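# Nest the wooden boxes upright, largest on the table

## Task

Put every open wooden box inside the next bigger one so they form a single nested stack, each resting flat with its opening facing up, including any that begin tipped on a side or upside down, with the largest box standing upright directly on the table.

## Robot and tools

ROBOT. Two arms, left_arm and right_arm, each ending in a four-digit hand (index, middle, ring, thumb). right_arm has a right hand and left_arm a mirrored left hand. The left base is near (-0.031, +0.322, +0.031) m and the right base near (-0.053, -0.412, +0.031) m. Cameras are cam_head_left, cam_head_right, cam_high (672x504), cam_left_wrist and cam_right_wrist (616x616, fisheye).

FRAMES. Scene frame: origin at table height halfway between the bases, +x out over the table, +y toward left_arm, +z up. Reported hand positions (m), quaternions (wxyz) and velocities use it. Each hand has a hand point near the palm. Its own axes: +z runs along straight fingers toward the tips; +y points out of the palm face (palm surface at y = -0.062 m); +x runs across the palm away from the thumb on the right hand, toward the thumb on the left hand. Bending fingers swing their tips toward +y. A rigid mast sits on the palm side of the wrist and can strike objects.

ROW LAYOUT. Every row is 48 numbers, each in [-1, 1], always covering both arms: left dx, dy, dz, rx, ry, rz; then 16 hand places; then left current_limit, speed; then the same 24 for the right arm. The six pose numbers are an offset, not a pose: they are measured in that arm's current Hand target axes, from the Hand target at the start of the action or move. 1.0 equals 0.6 m for dx, dy, dz and 180 degrees for the rotation vector rx, ry, rz. Six zeros re-request the existing Hand target. In the 16 hand places, only the first four may be nonzero: grasp numbers a, b, c, d (-1 to +1); the other twelve must be exactly 0 or the row is rejected. All four at 0 opens the hand. a curls index and middle at the outer joints; b bends all three fingers at the knuckle; c brings the thumb across the palm and the index toward it; d curls the ring finger. To keep a grip, resend the same four numbers. current_limit maps -1..+1 to 0..550 mA (start +0.4); speed sets motor speed as (speed+1)/2 of 8.5 rad/s (start -0.6). Both persist until changed.

TOOLS.
execute_actions(actions, cameras): actions is a list of actions; each action is up to 15 rows played at 1/30 s each; a short action repeats its final row. Each row within an action is measured from that action's start pose, so repeating an offset keeps moving further. Images come back only for an empty actions list or when cameras names them (["all"] for every camera).
move(target, speed, blend, stop_force, zero, blocking, cameras): straight-line motion of both hand points. target is one 48-number row or a list of up to 15 rows, all measured from the same starting Hand targets. speed is m/s (0.002 to 3.6, default 0.25; turning up to twice that in rad/s), one value or one per target. blend is corner rounding in metres. stop_force (3 to 120 N) ends an arm's path when its wrist sensor feels that much push against the motion; zero (default true) re-zeros first. blocking=false returns after about 0.5 s while motion continues; not allowed together with stop_force. Paths stop after 10 s and do not avoid obstacles. Do not rely on stop_force while the hand rotates, and omit it when pulling away from a contact.
wait(seconds 0 to 10), stop() brakes a running move, zoom_image(camera, region [x0, y0, x1, y1] in pixels, at most 504 by 504, newest images only), zero_wrist_force(arm), read_manual(section), finished_scene(scene=1) ends the scene permanently.

RESULTS. Per arm: end_effector_position, end_effector_quat_wxyz, Hand target (the base for the next offsets; the hand often rests a little short of it), joint positions, velocities and torques, Wrist force and Wrist torque in the hand's own axes plus the peak since the last report. Per motor: hand_goal, hand_measured, hand_current_ma and hand_state (moving, goal, blocked, overload). A move adds a move: line such as done, off_target, moving, held or fault, plus limits such as paced or held. Warnings include MOTOR HOT, OVER-TEMPERATURE FAULT and HAND FAULT; after a HAND FAULT the remaining robot calls of that reply are skipped.

CAUTIONS. The arms are stiff: aiming even slightly past a firm contact, or a force near 150 N, or too much joint torque stops the arm for 10 s. A motor that draws 495 mA or more for 5 s shuts down. Commanded orientation is limited to within 32 degrees of the current one at each step. Keep paths away from an arm's own base. A clearance check may hold commands that bring the arms close, but it does not stop fingers and does not guarantee no contact; any knock or squeeze between arms or hands can fail the scene. Move slowly near objects, put boxes down gently rather than dropping them, never release a moving box, and keep every box on the table. The scene keeps running while you think, and the nested result must stay put after the robot lets go.

Each tool is called after "Emit:" as name(argument=value, ...), one argument or row to a line, values as JSON.

## Session

Emit:
execute_actions(
  actions=[],
)

Scene clock: 0.00 s.
left_arm: end_effector_position=(+0.5154, +0.4116, +0.3750) hand_goal=(+0.754, +0.000, +0.576, +0.696, +0.754, +0.000, +0.576, +0.696, +0.754, +0.000, +0.576, +0.696, +0.714, +0.678, +0.226, +0.168) hand_measured=(+0.754, +0.000, +0.576, +0.696, +0.754, +0.000, +0.576, +0.696, +0.754, +0.000, +0.576, +0.696, +0.714, +0.678, +0.226, +0.168) hand_current_ma=(+0, +0, +0, +0, +0, +0, +0, +0, +0, +0, +0, +0, +0, +0, +0, +0) hand_state=(goal, goal, goal, goal, goal, goal, goal, goal, goal, goal, goal, goal, overload, goal, goal, goal) hand_current_limit=0.40 hand_speed=-0.60 end_effector_quat_wxyz=(+0.158, +0.222, +0.902, +0.334) | right_arm: end_effector_position=(+0.3176, -0.1279, +0.2049) hand_goal=(+0.754, +0.000, +0.576, +0.696, +0.754, +0.000, +0.576, +0.696, +0.754, +0.000, +0.576, +0.696, +0.714, +0.678, +0.226, +0.168) hand_measured=(+0.754, +0.000, +0.576, +0.696, +0.754, +0.000, +0.576, +0.696, +0.754, +0.000, +0.576, +0.696, +0.714, +0.678, +0.226, +0.168) hand_current_ma=(+0, +0, +0, +0, +0, +0, +0, +0, +0, +0, +0, +0, +0, +0, +0, +0) hand_state=(goal, goal, goal, goal, goal, goal, goal, goal, goal, goal, goal, goal, goal, goal, goal, goal) hand_current_limit=0.40 hand_speed=-0.60 end_effector_quat_wxyz=(-0.058, +0.175, +0.980, -0.070)
Joint positions: left_arm=[3.223 -1.577 -2.054 -0.505 2.093 -0.857] | right_arm=[0.334 -1.699 2.096 -1.801 -1.646 -0.931]
Joint velocities: within noise
Joint torques (N m): no reading
Wrist force (N): no reading
Wrist torque (N m): no reading
Wrist force, peak (N): no reading
Hand target: left_arm +0.5154, +0.4116, +0.3750; +0.158, +0.222, +0.902, +0.334 | right_arm +0.3176, -0.1279, +0.2049; -0.058, +0.175, +0.980, -0.070

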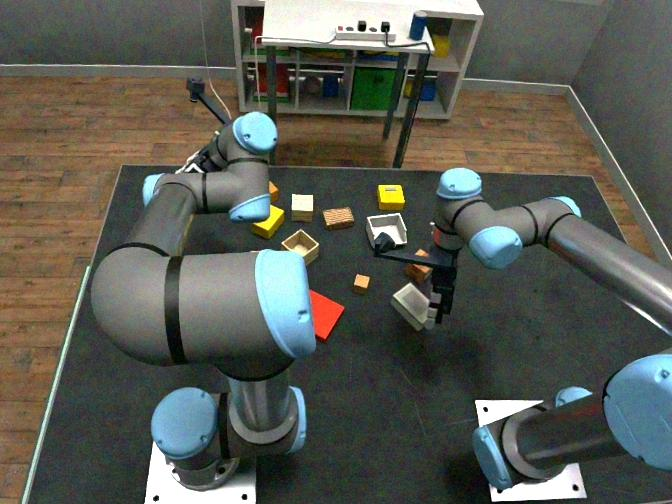

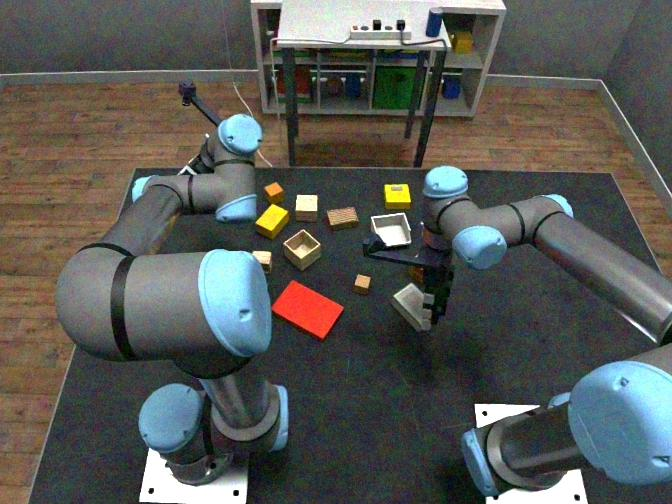

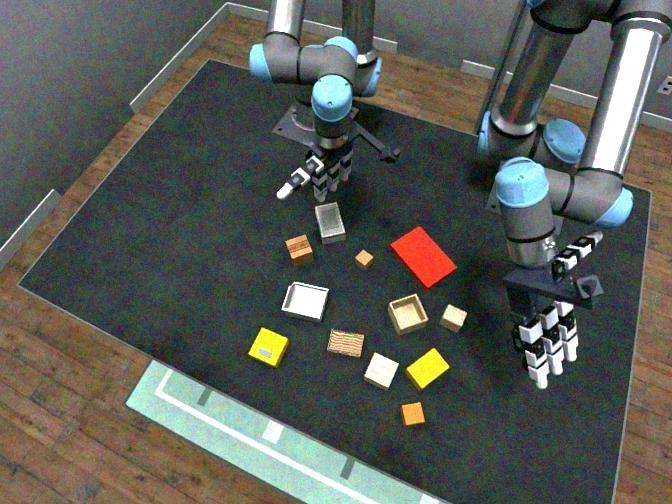

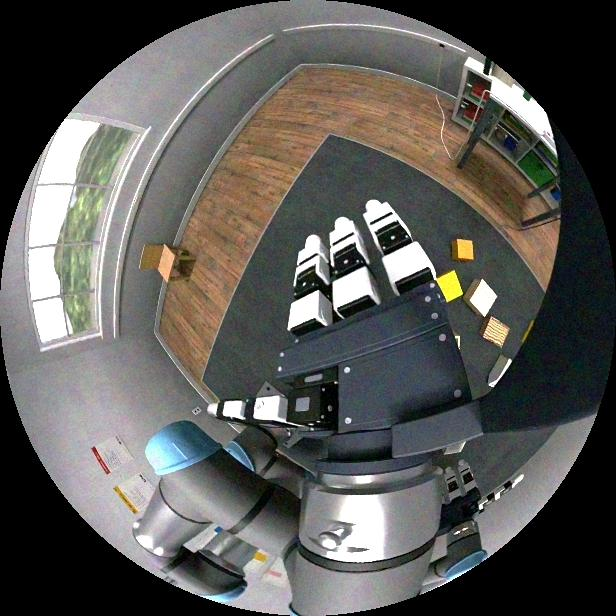

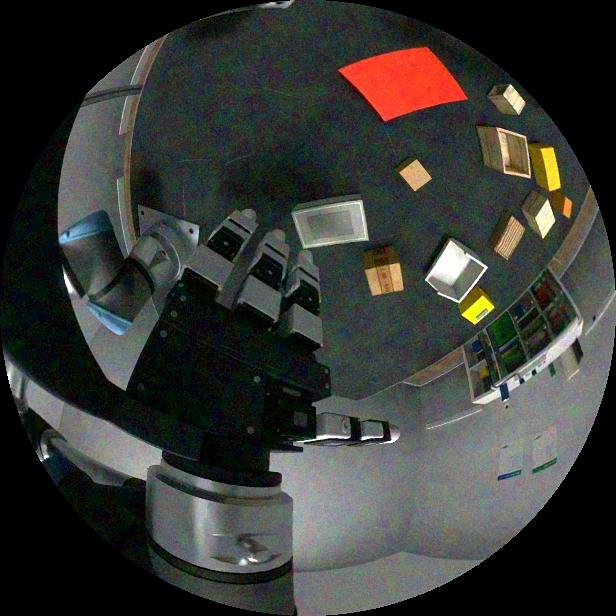

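Emit:
zoom_image(
  camera="cam_head_left",
  region=[240, 170, 460, 340],
)

Emit:
zoom_image(
  camera="cam_high",
  region=[230, 190, 480, 440],
)

Emit:
zoom_image(
  camera="cam_right_wrist",
  region=[280, 30, 600, 350],
)

Emit:
zoom_image(
  camera="cam_left_wrist",
  region=[400, 200, 560, 360],
)

Emit:
zoom_image(
  camera="cam_head_right",
  region=[240, 170, 460, 340],
)

Scaled by 2.291.

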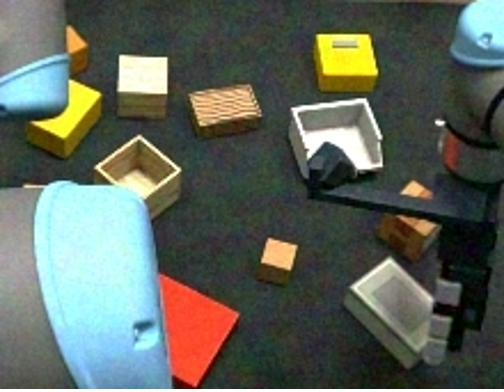

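Scaled by 2.016.

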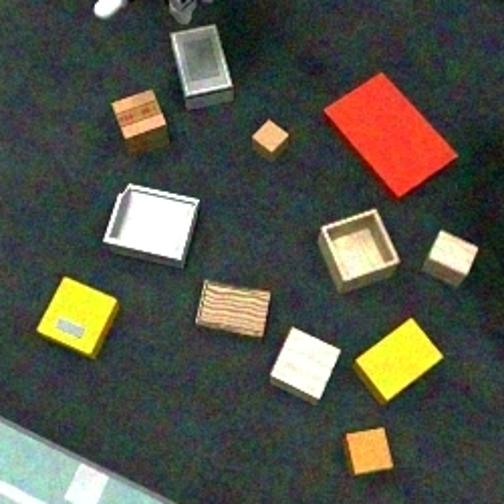

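Scaled by 1.575 from the camera's 616x616 image, which has a finer 880x880 frame.

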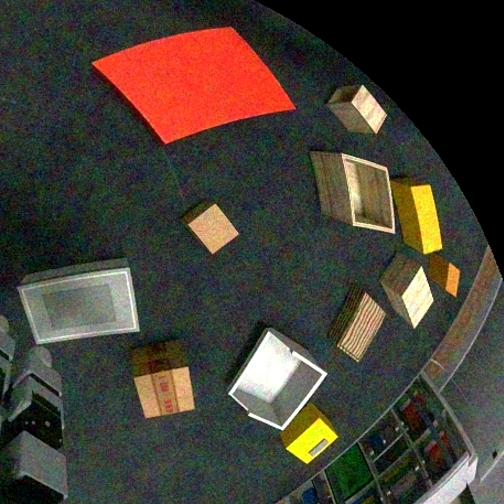

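Scaled by 3.150 from the camera's 616x616 image, which has a finer 880x880 frame.

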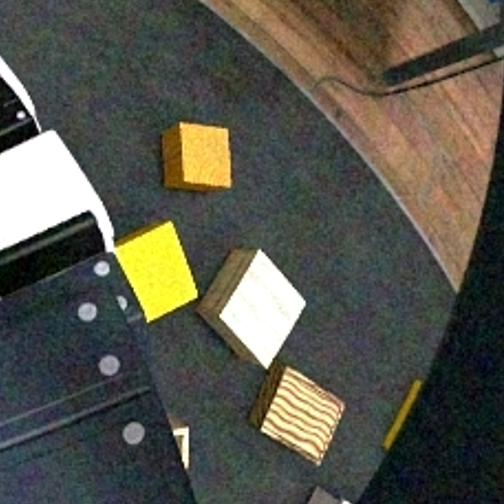

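Scaled by 2.291.

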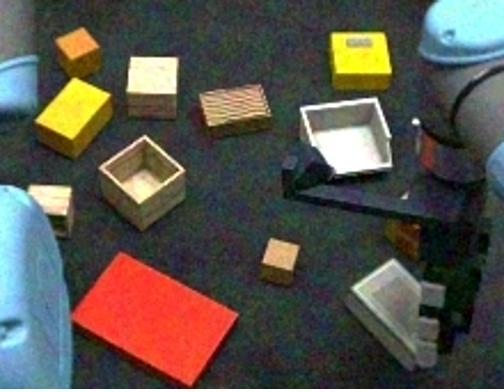

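Emit:
move(
  target=[0,0,0,0,0,0,0,0,0,0,0,0,0,0,0,0,0,0,0,0,0,0,0.4,-0.6,-0.1845,0.3111,-0.1935,0,0,0,0,0,0,0,0,0,0,0,0,0,0,0,0,0,0,0,0.4,-0.6],
  cameras=["cam_right_wrist","cam_high"],
)

Scene clock: 50.80 s.
left_arm: end_effector_position=(+0.5154, +0.4116, +0.3750) hand_goal=(+0.750, +0.000, +0.580, +0.700, +0.750, +0.000, +0.580, +0.700, +0.750, +0.000, +0.580, +0.700, +0.710, +0.680, +0.230, +0.170) hand_measured=(+0.756, +0.000, +0.578, +0.698, +0.758, +0.000, +0.578, +0.698, +0.758, +0.000, +0.578, +0.698, +1.000, +0.678, +0.226, +0.168) hand_current_ma=(+13, +0, -1, -3, +14, +0, -1, -3, +15, +0, -1, -3, +0, -3, -11, -4) hand_state=(goal, goal, goal, goal, goal, goal, goal, goal, goal, goal, goal, goal, overload, goal, goal, goal) hand_current_limit=0.40 hand_speed=-0.60 end_effector_quat_wxyz=(+0.158, +0.222, +0.902, +0.334) | right_arm: end_effector_position=(+0.4993, +0.0203, +0.2796) hand_goal=(+0.750, +0.000, +0.580, +0.700, +0.750, +0.000, +0.580, +0.700, +0.750, +0.000, +0.580, +0.700, +0.710, +0.680, +0.230, +0.170) hand_measured=(+0.748, +0.000, +0.578, +0.698, +0.748, +0.000, +0.576, +0.698, +0.748, +0.000, +0.576, +0.698, +0.710, +0.678, +0.224, +0.168) hand_current_ma=(-1, +0, -3, -3, -1, +0, -4, -3, -2, +0, -4, -3, +0, -3, -13, -4) hand_state=(goal, goal, goal, goal, goal, goal, goal, goal, goal, goal, goal, goal, goal, goal, goal, goal) hand_current_limit=0.40 hand_speed=-0.60 end_effector_quat_wxyz=(-0.058, +0.175, +0.980, -0.070)
Joint positions: left_arm=[3.223 -1.577 -2.054 -0.505 2.093 -0.857] | right_arm=[0.479 -1.185 1.309 -1.519 -1.621 -0.788]
Joint torques (N m): left_arm=[-0.24 22.88 21.24 2.99 0.72 0] | right_arm=[-9.95 -29.97 -29.97 -1.09 -1.91 -0.88]
Wrist force (N): left_arm=[-0.3 0.4 0.3] | right_arm=[0.4 -0.3 -0.1]
Wrist torque (N m): left_arm=[0.02 0.06 -0.03] | right_arm=[-0.01 -0.05 0.09]
Wrist force, peak (N): left_arm=[-0.6 0.3 0.5] | right_arm=[1.0 -1.9 1.0]
Hand target: left_arm +0.5154, +0.4116, +0.3750; +0.158, +0.222, +0.902, +0.334 | right_arm +0.4994, +0.0203, +0.2796; -0.058, +0.175, +0.980, -0.070
Off the commanded pose: left_arm 0.000 m, 0 deg | right_arm 0.000 m, 0 deg.
move: done
camera_calibration:
cam_right_wrist: T_world_to_cam=[[0.921196, 0.342339, -0.184939, -0.386333], [0.361921, -0.579356, 0.730315, -0.414621], [0.14287, -0.739696, -0.6576, 0.253212], [0, 0, 0, 1]] pos_world=[0.469771, 0.079344, 0.397868]
Images, in order (width x height): cam_high 672x504, cam_right_wrist 616x616.

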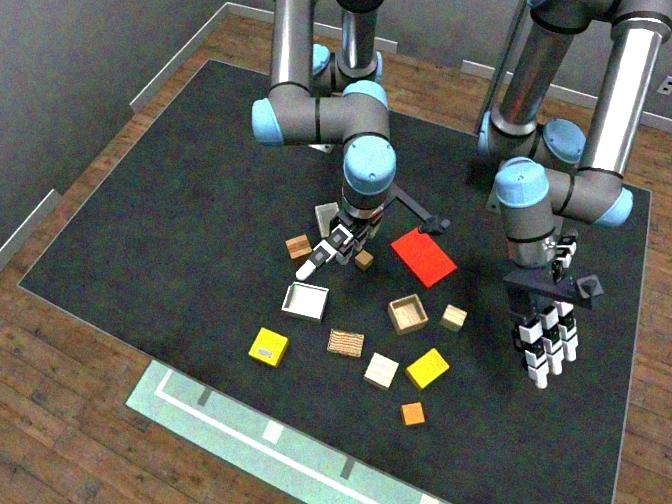

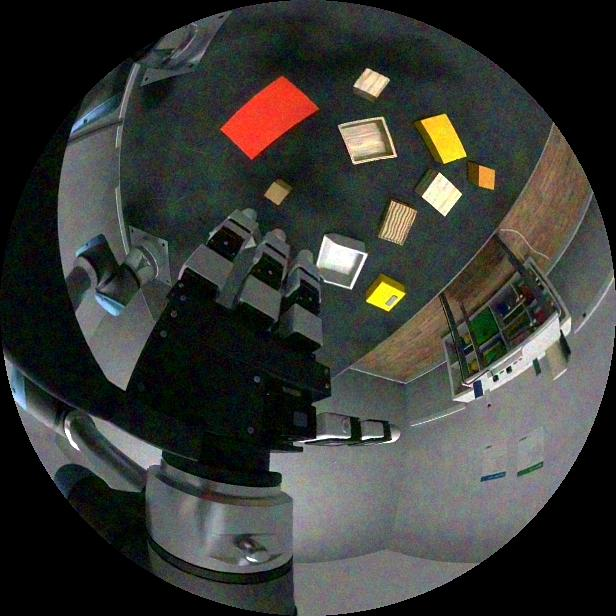

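Emit:
zoom_image(
  camera="cam_right_wrist",
  region=[320, 50, 520, 250],
)

Emit:
zoom_image(
  camera="cam_right_wrist",
  region=[300, 200, 440, 340],
)

Scaled by 2.520 from the camera's 616x616 image, which has a finer 880x880 frame.

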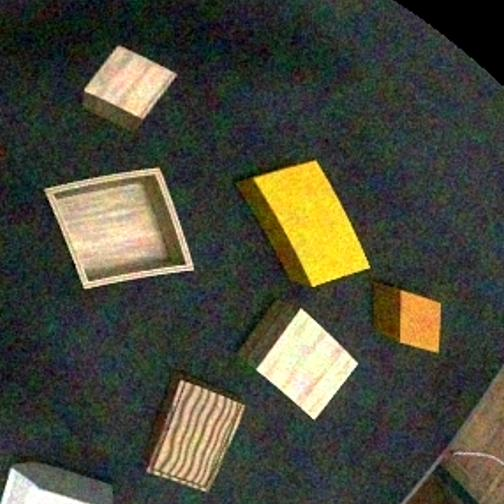

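Scaled by 3.600 from the camera's 616x616 image, which has a finer 880x880 frame.

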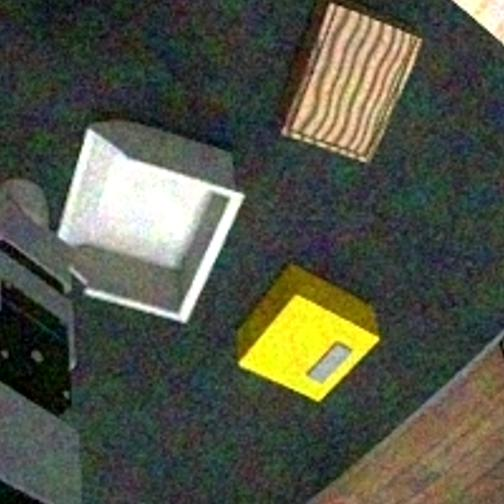

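Emit:
move(
  target=[0,0,0,0,0,0,0,0,0,0,0,0,0,0,0,0,0,0,0,0,0,0,0.4,-0.6,-0.0042,0.1745,0.0902,0,0,0,0,0,0,0,0,0,0,0,0,0,0,0,0,0,0,0,0.4,-0.6],
  cameras=["cam_right_wrist","cam_head_right"],
)

Emit:
zoom_image(
  camera="cam_right_wrist",
  region=[280, 80, 480, 280],
)

Scene clock: 87.90 s.
left_arm: end_effector_position=(+0.5154, +0.4116, +0.3750) hand_goal=(+0.750, +0.000, +0.580, +0.700, +0.750, +0.000, +0.580, +0.700, +0.750, +0.000, +0.580, +0.700, +0.710, +0.680, +0.230, +0.170) hand_measured=(+0.756, +0.000, +0.578, +0.698, +0.758, +0.000, +0.578, +0.698, +0.758, +0.000, +0.578, +0.698, +1.000, +0.678, +0.226, +0.168) hand_current_ma=(+13, +0, -1, -3, +14, +0, -1, -3, +15, +0, -1, -3, +0, -3, -11, -4) hand_state=(goal, goal, goal, goal, goal, goal, goal, goal, goal, goal, goal, goal, overload, goal, goal, goal) hand_current_limit=0.40 hand_speed=-0.60 end_effector_quat_wxyz=(+0.158, +0.222, +0.902, +0.334) | right_arm: end_effector_position=(+0.5291, +0.1102, +0.2095) hand_goal=(+0.750, +0.000, +0.580, +0.700, +0.750, +0.000, +0.580, +0.700, +0.750, +0.000, +0.580, +0.700, +0.710, +0.680, +0.230, +0.170) hand_measured=(+0.748, +0.000, +0.578, +0.698, +0.748, +0.000, +0.576, +0.698, +0.748, +0.000, +0.576, +0.698, +0.710, +0.678, +0.224, +0.168) hand_current_ma=(-2, +0, -3, -3, -2, +0, -4, -3, -3, +0, -4, -3, +0, -3, -13, -4) hand_state=(goal, goal, goal, goal, goal, goal, goal, goal, goal, goal, goal, goal, goal, goal, goal, goal) hand_current_limit=0.40 hand_speed=-0.60 end_effector_quat_wxyz=(-0.058, +0.175, +0.980, -0.071)
Joint positions: left_arm=[3.223 -1.577 -2.054 -0.505 2.093 -0.857] | right_arm=[0.576 -0.958 1.143 -1.576 -1.604 -0.693]
Joint torques (N m): left_arm=[-0.73 22.48 21.34 3.03 0.86 0.05] | right_arm=[-2.66 -39.49 -30.96 -3.35 -1.97 0.32]
Wrist force (N): left_arm=[-0.1 0.3 0.2] | right_arm=[0.2 -0.1 0.3]
Wrist torque (N m): left_arm=[0.00 0.03 -0.02] | right_arm=[-0.01 -0.02 0.14]
Wrist force, peak (N): left_arm=[-0.5 0.2 0.6] | right_arm=[0.0 -2.9 -1.2]
Hand target: left_arm +0.5154, +0.4116, +0.3750; +0.158, +0.222, +0.902, +0.334 | right_arm +0.5292, +0.1103, +0.2095; -0.058, +0.175, +0.980, -0.070
Off the commanded pose: left_arm 0.000 m, 0 deg | right_arm 0.000 m, 0 deg.
move: done
camera_calibration:
cam_right_wrist: T_world_to_cam=[[0.921125, 0.342295, -0.185371, -0.457432], [0.362218, -0.579282, 0.730227, -0.322294], [0.14257, -0.739775, -0.657576, 0.269496], [0, 0, 0, 1]] pos_world=[0.499671, 0.169244, 0.327767]
Images, in order (width x height): cam_head_right 672x504, cam_right_wrist 616x616.

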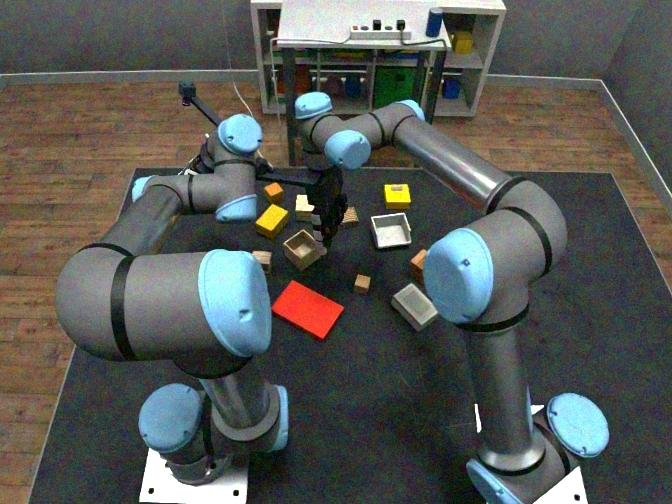

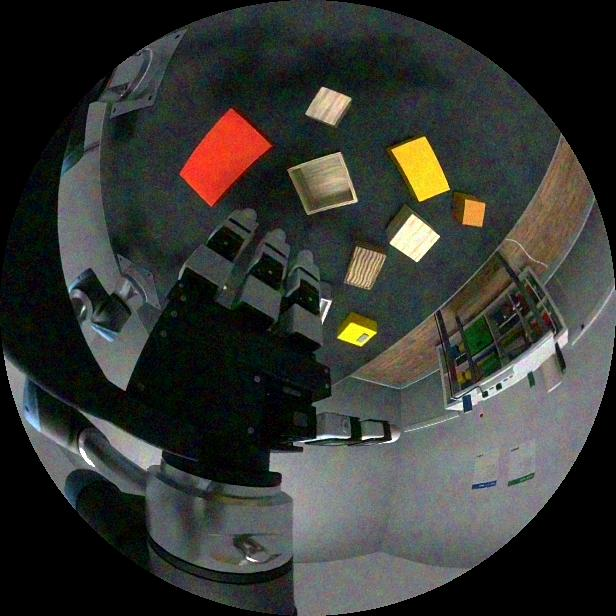

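Scaled by 2.520 from the camera's 616x616 image, which has a finer 880x880 frame.

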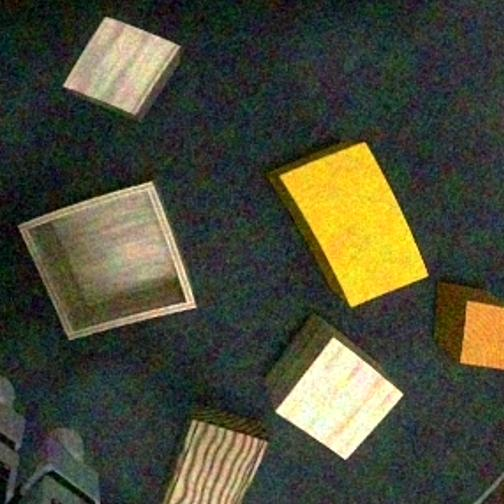

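Emit:
zoom_image(
  camera="cam_head_right",
  region=[230, 230, 330, 290],
)

Emit:
zoom_image(
  camera="cam_right_wrist",
  region=[290, 70, 370, 150],
)

Scaled by 5.040.

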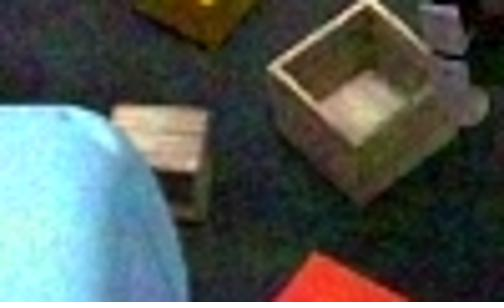

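Scaled by 6.300 from the camera's 616x616 image, which has a finer 880x880 frame.

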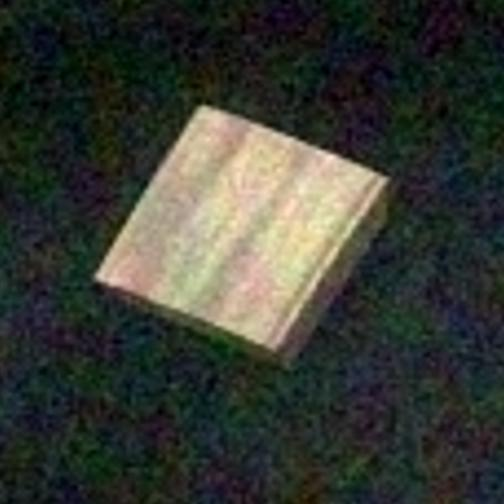

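Emit:
zoom_image(
  camera="cam_right_wrist",
  region=[370, 185, 450, 265],
)

Emit:
zoom_image(
  camera="cam_right_wrist",
  region=[330, 230, 410, 310],
)

Emit:
execute_actions(
  actions=[],
  cameras=["cam_head_left", "cam_high", "cam_left_wrist"],
)

Emit:
zoom_image(
  camera="cam_high",
  region=[320, 290, 480, 400],
)

Emit:
zoom_image(
  camera="cam_left_wrist",
  region=[420, 230, 560, 370],
)

Emit:
zoom_image(
  camera="cam_head_left",
  region=[230, 170, 330, 290],
)

Scaled by 6.300 from the camera's 616x616 image, which has a finer 880x880 frame.

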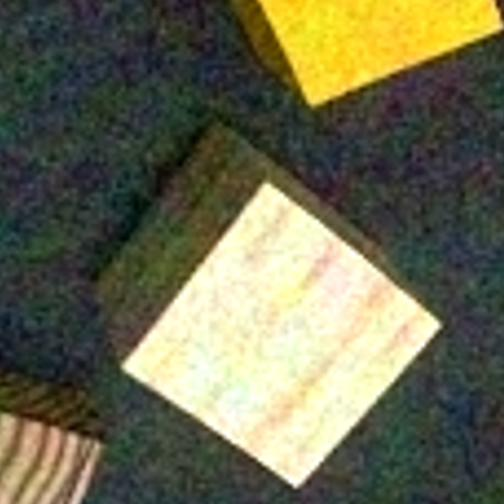

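Scaled by 6.300 from the camera's 616x616 image, which has a finer 880x880 frame.

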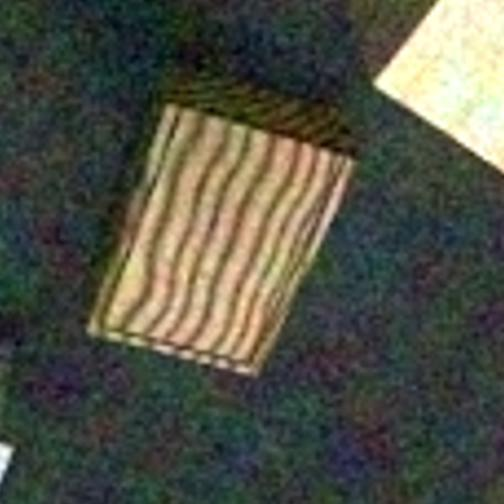

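Scene clock: 97.73 s.
left_arm: end_effector_position=(+0.5154, +0.4116, +0.3750) hand_goal=(+0.750, +0.000, +0.580, +0.700, +0.750, +0.000, +0.580, +0.700, +0.750, +0.000, +0.580, +0.700, +0.710, +0.680, +0.230, +0.170) hand_measured=(+0.756, +0.000, +0.578, +0.698, +0.758, +0.000, +0.578, +0.698, +0.758, +0.000, +0.578, +0.698, +1.000, +0.678, +0.226, +0.168) hand_current_ma=(+13, +0, -1, -3, +14, +0, -1, -3, +15, +0, -1, -3, +0, -3, -11, -4) hand_state=(goal, goal, goal, goal, goal, goal, goal, goal, goal, goal, goal, goal, overload, goal, goal, goal) hand_current_limit=0.40 hand_speed=-0.60 end_effector_quat_wxyz=(+0.158, +0.222, +0.902, +0.334) | right_arm: end_effector_position=(+0.5292, +0.1102, +0.2095) hand_goal=(+0.750, +0.000, +0.580, +0.700, +0.750, +0.000, +0.580, +0.700, +0.750, +0.000, +0.580, +0.700, +0.710, +0.680, +0.230, +0.170) hand_measured=(+0.748, +0.000, +0.578, +0.698, +0.748, +0.000, +0.576, +0.698, +0.748, +0.000, +0.576, +0.698, +0.710, +0.678, +0.224, +0.168) hand_current_ma=(-2, +0, -3, -3, -2, +0, -4, -3, -3, +0, -4, -3, +0, -3, -13, -4) hand_state=(goal, goal, goal, goal, goal, goal, goal, goal, goal, goal, goal, goal, goal, goal, goal, goal) hand_current_limit=0.40 hand_speed=-0.60 end_effector_quat_wxyz=(-0.058, +0.175, +0.980, -0.070)
Joint positions: left_arm=[3.223 -1.577 -2.054 -0.505 2.093 -0.857] | right_arm=[0.576 -0.958 1.143 -1.576 -1.604 -0.693]
Joint velocities: within noise
Joint torques (N m): left_arm=[-1.6 24.05 21.61 2.83 0.72 0.16] | right_arm=[-1.31 -38.66 -30.3 -3.78 -1.87 0.64]
Wrist force (N): left_arm=[-0.3 0.2 0.1] | right_arm=[-0.2 -0.3 0.0]
Wrist torque (N m): left_arm=[0.01 0.05 -0.03] | right_arm=[-0.03 0.02 0.10]
Wrist force, peak (N): left_arm=[-0.6 0.6 0.2] | right_arm=[-0.2 -0.3 0.5]
Hand target: left_arm +0.5154, +0.4116, +0.3750; +0.158, +0.222, +0.902, +0.334 | right_arm +0.5292, +0.1103, +0.2095; -0.058, +0.175, +0.980, -0.070
Off the commanded pose: left_arm 0.000 m, 0 deg | right_arm 0.000 m, 0 deg.
Images, in order (width x height): cam_head_left 672x504, cam_high 672x504, cam_left_wrist 616x616.

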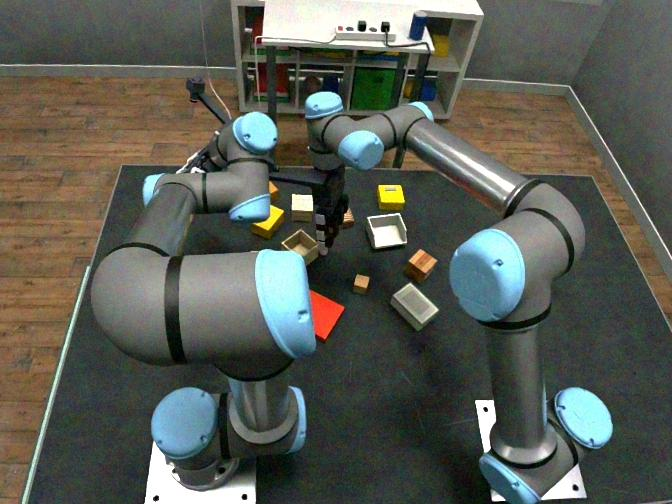

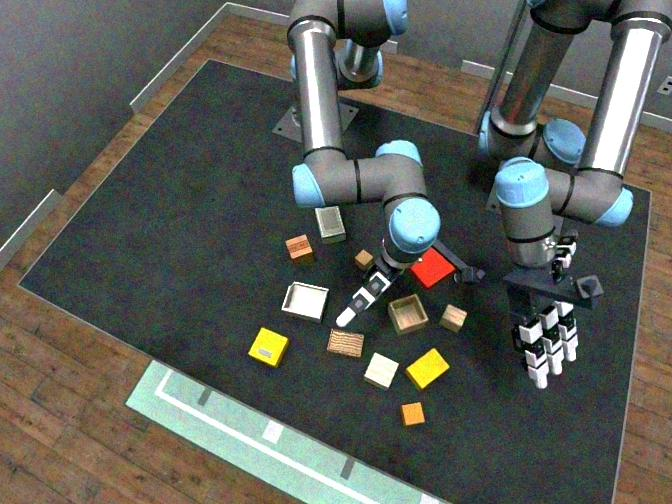

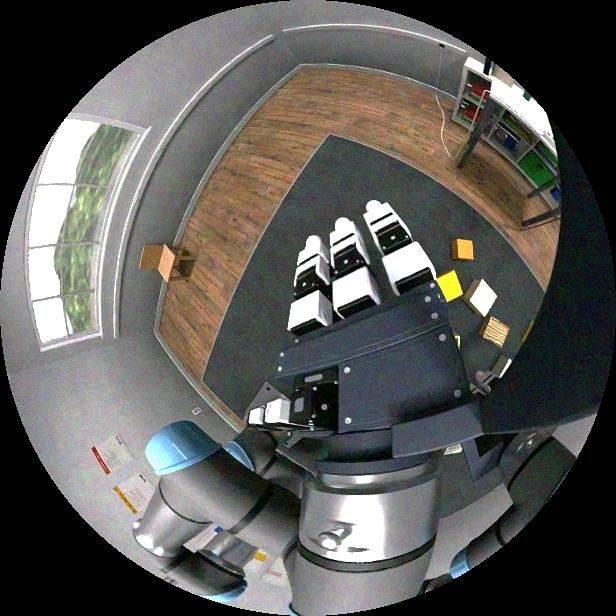

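Scaled by 3.150.

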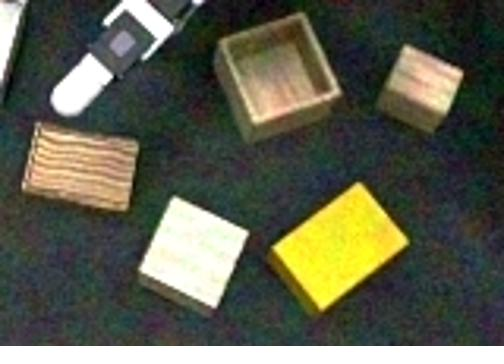

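Scaled by 3.600 from the camera's 616x616 image, which has a finer 880x880 frame.

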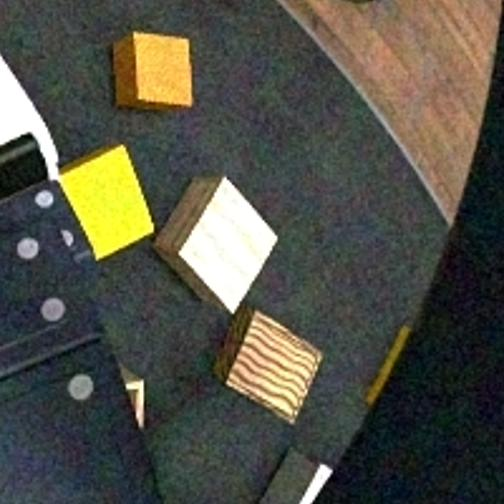

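Scaled by 4.200.

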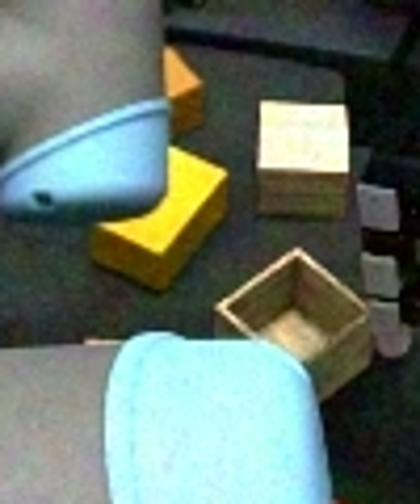

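Emit:
move(
  target=[0.404,0.190,0.031,0,0,0,0,0,0,0,0,0,0,0,0,0,0,0,0,0,0,0,0.4,-0.6,0.2288,0.1173,0.0528,0,0,0,0,0,0,0,0,0,0,0,0,0,0,0,0,0,0,0,0.4,-0.6],
  cameras=["all"],
)

Emit:
zoom_image(
  camera="cam_right_wrist",
  region=[250, 130, 450, 330],
)

Scene clock: 193.93 s.
left_arm: end_effector_position=(+0.3508, +0.6217, +0.4048) hand_goal=(+0.750, +0.000, +0.580, +0.700, +0.750, +0.000, +0.580, +0.700, +0.750, +0.000, +0.580, +0.700, +0.710, +0.680, +0.230, +0.170) hand_measured=(+0.756, +0.000, +0.580, +0.698, +0.758, +0.000, +0.580, +0.698, +0.758, +0.000, +0.580, +0.698, +1.000, +0.678, +0.226, +0.168) hand_current_ma=(+13, +0, -1, -3, +14, +0, -1, -3, +15, +0, -1, -3, +0, -3, -11, -4) hand_state=(goal, goal, goal, goal, goal, goal, goal, goal, goal, goal, goal, goal, overload, goal, goal, goal) hand_current_limit=0.40 hand_speed=-0.60 end_effector_quat_wxyz=(+0.158, +0.222, +0.902, +0.334) | right_arm: end_effector_position=(+0.4205, +0.2201, +0.1795) hand_goal=(+0.750, +0.000, +0.580, +0.700, +0.750, +0.000, +0.580, +0.700, +0.750, +0.000, +0.580, +0.700, +0.710, +0.680, +0.230, +0.170) hand_measured=(+0.748, +0.000, +0.578, +0.698, +0.748, +0.000, +0.576, +0.698, +0.748, +0.000, +0.576, +0.698, +0.710, +0.678, +0.224, +0.168) hand_current_ma=(-2, +0, -3, -3, -2, +0, -4, -3, -3, +0, -4, -3, +0, -3, -13, -4) hand_state=(goal, goal, goal, goal, goal, goal, goal, goal, goal, goal, goal, goal, goal, goal, goal, goal) hand_current_limit=0.40 hand_speed=-0.60 end_effector_quat_wxyz=(-0.058, +0.175, +0.980, -0.070)
Joint positions: left_arm=[3.99 -1.142 -2.339 -0.476 1.603 -0.236] | right_arm=[0.786 -0.931 1.176 -1.633 -1.566 -0.487]
Joint torques (N m): left_arm=[11.41 7.92 31.32 4.56 -1.66 1.68] | right_arm=[-0.17 -55.35 -15.25 0.3 -1.83 0.32]
Wrist force (N): left_arm=[-0.3 0.3 0.0] | right_arm=[0.0 0.1 0.1]
Wrist torque (N m): left_arm=[0.02 0.06 0.03] | right_arm=[0.01 -0.02 0.17]
Wrist force, peak (N): left_arm=[-2.2 -0.8 -0.1] | right_arm=[-1.2 -1.0 0.0]
Hand target: left_arm +0.3508, +0.6217, +0.4049; +0.158, +0.222, +0.902, +0.334 | right_arm +0.4205, +0.2201, +0.1795; -0.058, +0.175, +0.980, -0.070
Off the commanded pose: left_arm 0.000 m, 0 deg | right_arm 0.000 m, 0 deg.
move: done
camera_calibration:
cam_left_wrist: T_world_to_cam=[[0.508818, -0.787858, -0.346965, 0.427872], [-0.804183, -0.578836, 0.135051, 0.535727], [-0.307236, 0.210307, -0.928104, 0.473678], [0, 0, 0, 1]] pos_world=[0.358645, 0.547583, 0.515729]
cam_right_wrist: T_world_to_cam=[[0.921188, 0.342306, -0.185041, -0.400611], [0.36198, -0.579363, 0.730281, -0.197252], [0.142773, -0.739707, -0.657609, 0.346479], [0, 0, 0, 1]] pos_world=[0.390971, 0.279144, 0.297768]

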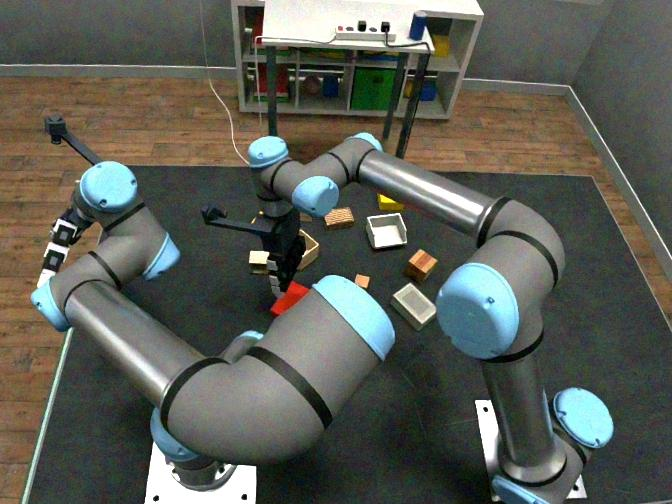

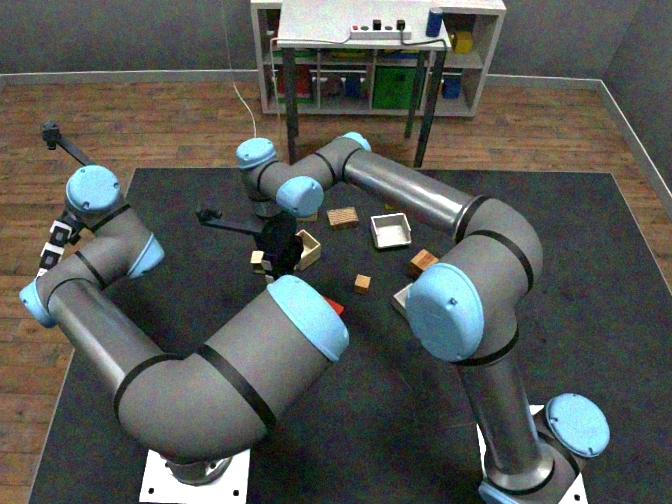

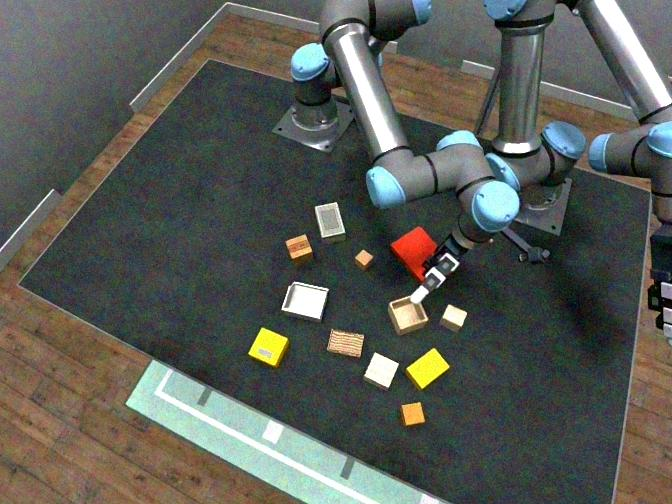

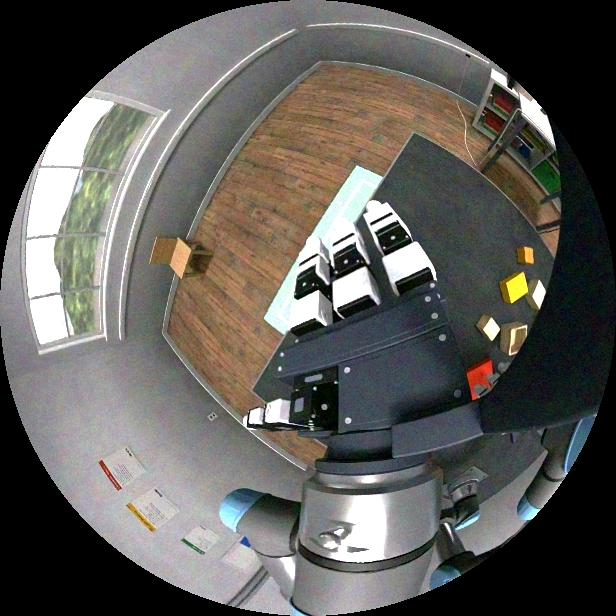

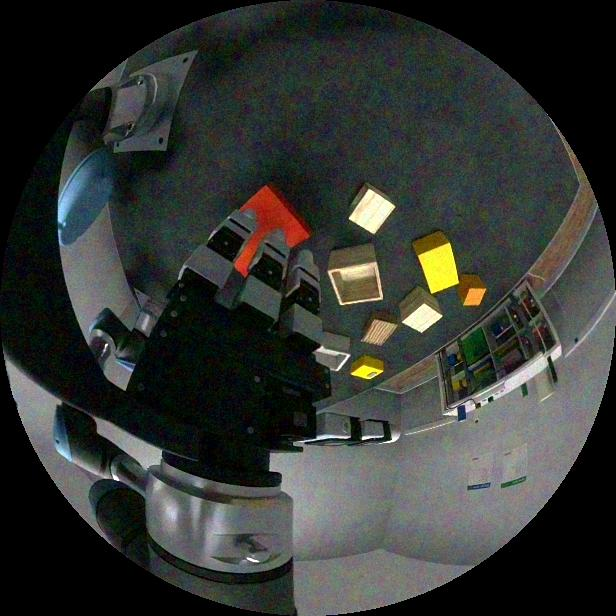

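Scaled by 2.520 from the camera's 616x616 image, which has a finer 880x880 frame.

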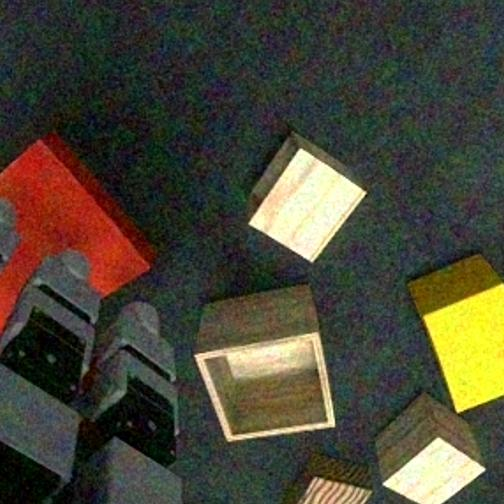

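Emit:
zoom_image(
  camera="cam_right_wrist",
  region=[335, 170, 415, 250],
)

Emit:
zoom_image(
  camera="cam_head_left",
  region=[235, 225, 325, 285],
)

Emit:
zoom_image(
  camera="cam_right_wrist",
  region=[385, 275, 465, 355],
)

Scaled by 6.300 from the camera's 616x616 image, which has a finer 880x880 frame.

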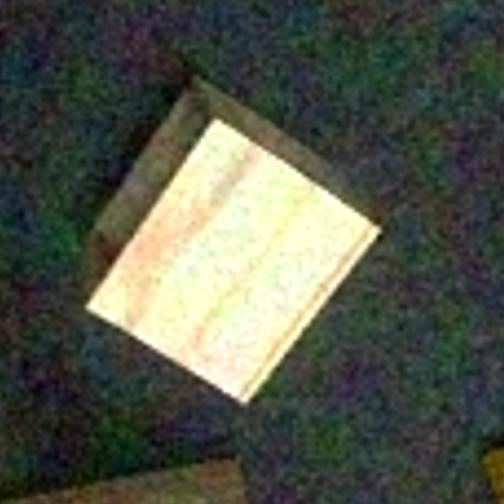

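Scaled by 5.600.

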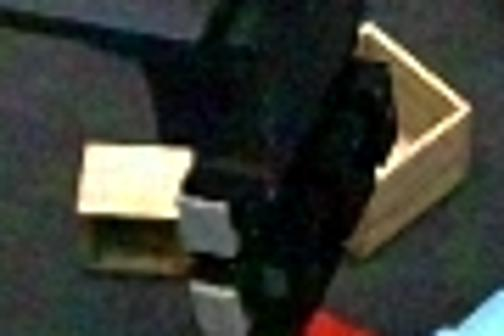

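Scaled by 6.300 from the camera's 616x616 image, which has a finer 880x880 frame.

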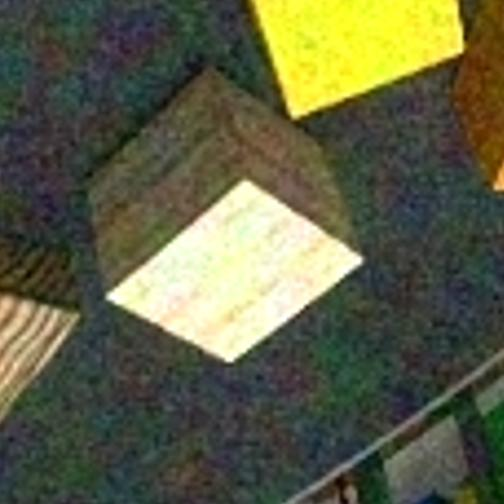

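Emit:
move(
  target=[0,0,0,0,0,0,0,0,0,0,0,0,0,0,0,0,0,0,0,0,0,0,0.4,-0.6,-0.2932,-0.6472,0.0173,-0.0191,-0.0424,0.0051,0,0,0,0,0,0,0,0,0,0,0,0,0,0,0,0,0.4,-0.6],
  speed=0.4,
)

Scene clock: 533.53 s.
left_arm: end_effector_position=(+0.3508, +0.6217, +0.4049) hand_goal=(+0.750, +0.000, +0.580, +0.700, +0.750, +0.000, +0.580, +0.700, +0.750, +0.000, +0.580, +0.700, +0.710, +0.680, +0.230, +0.170) hand_measured=(+0.756, +0.000, +0.580, +0.698, +0.758, +0.000, +0.580, +0.698, +0.758, +0.000, +0.580, +0.698, +1.000, +0.678, +0.226, +0.168) hand_current_ma=(+13, +0, -1, -3, +14, +0, -1, -3, +15, +0, -1, -3, +0, -3, -11, -4) hand_state=(goal, goal, goal, goal, goal, goal, goal, goal, goal, goal, goal, goal, overload, goal, goal, goal) hand_current_limit=0.40 hand_speed=-0.60 end_effector_quat_wxyz=(+0.158, +0.222, +0.902, +0.334) | right_arm: end_effector_position=(+0.4530, -0.2035, +0.2151) hand_goal=(+0.750, +0.000, +0.580, +0.700, +0.750, +0.000, +0.580, +0.700, +0.750, +0.000, +0.580, +0.700, +0.710, +0.680, +0.230, +0.170) hand_measured=(+0.748, +0.000, +0.578, +0.698, +0.748, +0.000, +0.578, +0.698, +0.748, +0.000, +0.576, +0.698, +0.708, +0.678, +0.224, +0.168) hand_current_ma=(-2, +0, -3, -3, -3, +0, -3, -3, -3, +0, -4, -3, -1, -3, -13, -4) hand_state=(goal, goal, goal, goal, goal, goal, goal, goal, goal, goal, goal, goal, goal, goal, goal, goal) hand_current_limit=0.40 hand_speed=-0.60 end_effector_quat_wxyz=(+0.013, +0.179, +0.982, -0.053)
Joint positions: left_arm=[3.99 -1.141 -2.339 -0.476 1.603 -0.236] | right_arm=[0.118 -1.551 1.992 -2.011 -1.68 -1.146]
Joint torques (N m): left_arm=[11.74 13.85 30.28 1.18 -2.05 1.47] | right_arm=[-8.72 -28.23 -16.99 -1.02 -1.97 -1.24]
Wrist force (N): left_arm=[-0.3 0.6 0.1] | right_arm=[0.4 -0.3 0.5]
Wrist torque (N m): left_arm=[0.05 0.06 0.02] | right_arm=[-0.05 -0.05 0.02]
Wrist force, peak (N): left_arm=[-0.6 0.6 0.1] | right_arm=[-0.9 -3.3 0.3]
Hand target: left_arm +0.3508, +0.6217, +0.4049; +0.158, +0.222, +0.902, +0.334 | right_arm +0.4530, -0.2036, +0.2151; +0.013, +0.179, +0.982, -0.053
Off the commanded pose: left_arm 0.000 m, 0 deg | right_arm 0.000 m, 0 deg.
move: done

Emit:
move(
  target=[
    [0,0,0,0,0,0,0,0,0,0,0,0,0,0,0,0,0,0,0,0,0,0,0.4,-0.6,0.1035,0.2298,-0.2225,-0.2531,0.1145,0,0,0,0,0,0,0,0,0,0,0,0,0,0,0,0,0,0.4,-0.6],
    [0,0,0,0,0,0,0,0,0,0,0,0,0,0,0,0,0,0,0,0,0,0,0.4,-0.6,0.1045,0.2322,-0.5337,-0.4858,0.2197,0,0,0,0,0,0,0,0,0,0,0,0,0,0,0,0,0,0.4,-0.6],
    [0,0,0,0,0,0,0,0,0,0,0,0,0,0,0,0,0,0,0,0,0,0,0.4,-0.6,0.0435,0.0968,-0.7128,-0.6579,0.2975,0,0,0,0,0,0,0,0,0,0,0,0,0,0,0,0,0,0.4,-0.6],
  ],
  blend=[0.05,0.03,0],
  speed=0.4,
)

Scene clock: 547.63 s.
left_arm: end_effector_position=(+0.3508, +0.6217, +0.4049) hand_goal=(+0.750, +0.000, +0.580, +0.700, +0.750, +0.000, +0.580, +0.700, +0.750, +0.000, +0.580, +0.700, +0.710, +0.680, +0.230, +0.170) hand_measured=(+0.756, +0.000, +0.580, +0.698, +0.758, +0.000, +0.580, +0.698, +0.758, +0.000, +0.580, +0.698, +1.000, +0.678, +0.226, +0.168) hand_current_ma=(+13, +0, -1, -3, +14, +0, -1, -3, +15, +0, -1, -3, +0, -3, -11, -4) hand_state=(goal, goal, goal, goal, goal, goal, goal, goal, goal, goal, goal, goal, overload, goal, goal, goal) hand_current_limit=0.40 hand_speed=-0.60 end_effector_quat_wxyz=(+0.158, +0.222, +0.902, +0.334) | right_arm: end_effector_position=(+0.4462, -0.0938, +0.6334) hand_goal=(+0.750, +0.000, +0.580, +0.700, +0.750, +0.000, +0.580, +0.700, +0.750, +0.000, +0.580, +0.700, +0.710, +0.680, +0.230, +0.170) hand_measured=(+0.756, +0.000, +0.580, +0.698, +0.756, +0.000, +0.580, +0.698, +0.758, +0.000, +0.580, +0.698, +0.716, +0.678, +0.230, +0.168) hand_current_ma=(+10, +0, +0, -2, +10, +0, +0, -3, +13, +0, +0, -3, +10, -3, +0, -2) hand_state=(goal, goal, goal, goal, goal, goal, goal, goal, goal, goal, goal, goal, goal, goal, goal, goal) hand_current_limit=0.40 hand_speed=-0.60 end_effector_quat_wxyz=(-0.213, +0.085, +0.464, +0.856)
Joint positions: left_arm=[3.99 -1.141 -2.339 -0.476 1.603 -0.236] | right_arm=[0.116 -1.55 1.995 -2.018 0.588 -1.144]
Joint torques (N m): left_arm=[11.38 13.85 28.02 1.12 -1.97 1.74] | right_arm=[-10.56 -14.86 -13.53 -3.09 3.72 0.62]
Wrist force (N): left_arm=[-0.2 0.5 0.0] | right_arm=[0.9 -3.0 -4.1]
Wrist torque (N m): left_arm=[0.04 0.04 0.03] | right_arm=[0.33 0.25 -0.14]
Wrist force, peak (N): left_arm=[-0.6 0.6 -0.1] | right_arm=[0.5 -3.0 -4.2]
Hand target: left_arm +0.3508, +0.6217, +0.4049; +0.158, +0.222, +0.902, +0.334 | right_arm +0.4463, -0.0939, +0.6333; -0.213, +0.085, +0.464, +0.856
Off the commanded pose: left_arm 0.000 m, 0 deg | right_arm 0.000 m, 0 deg.
move: done


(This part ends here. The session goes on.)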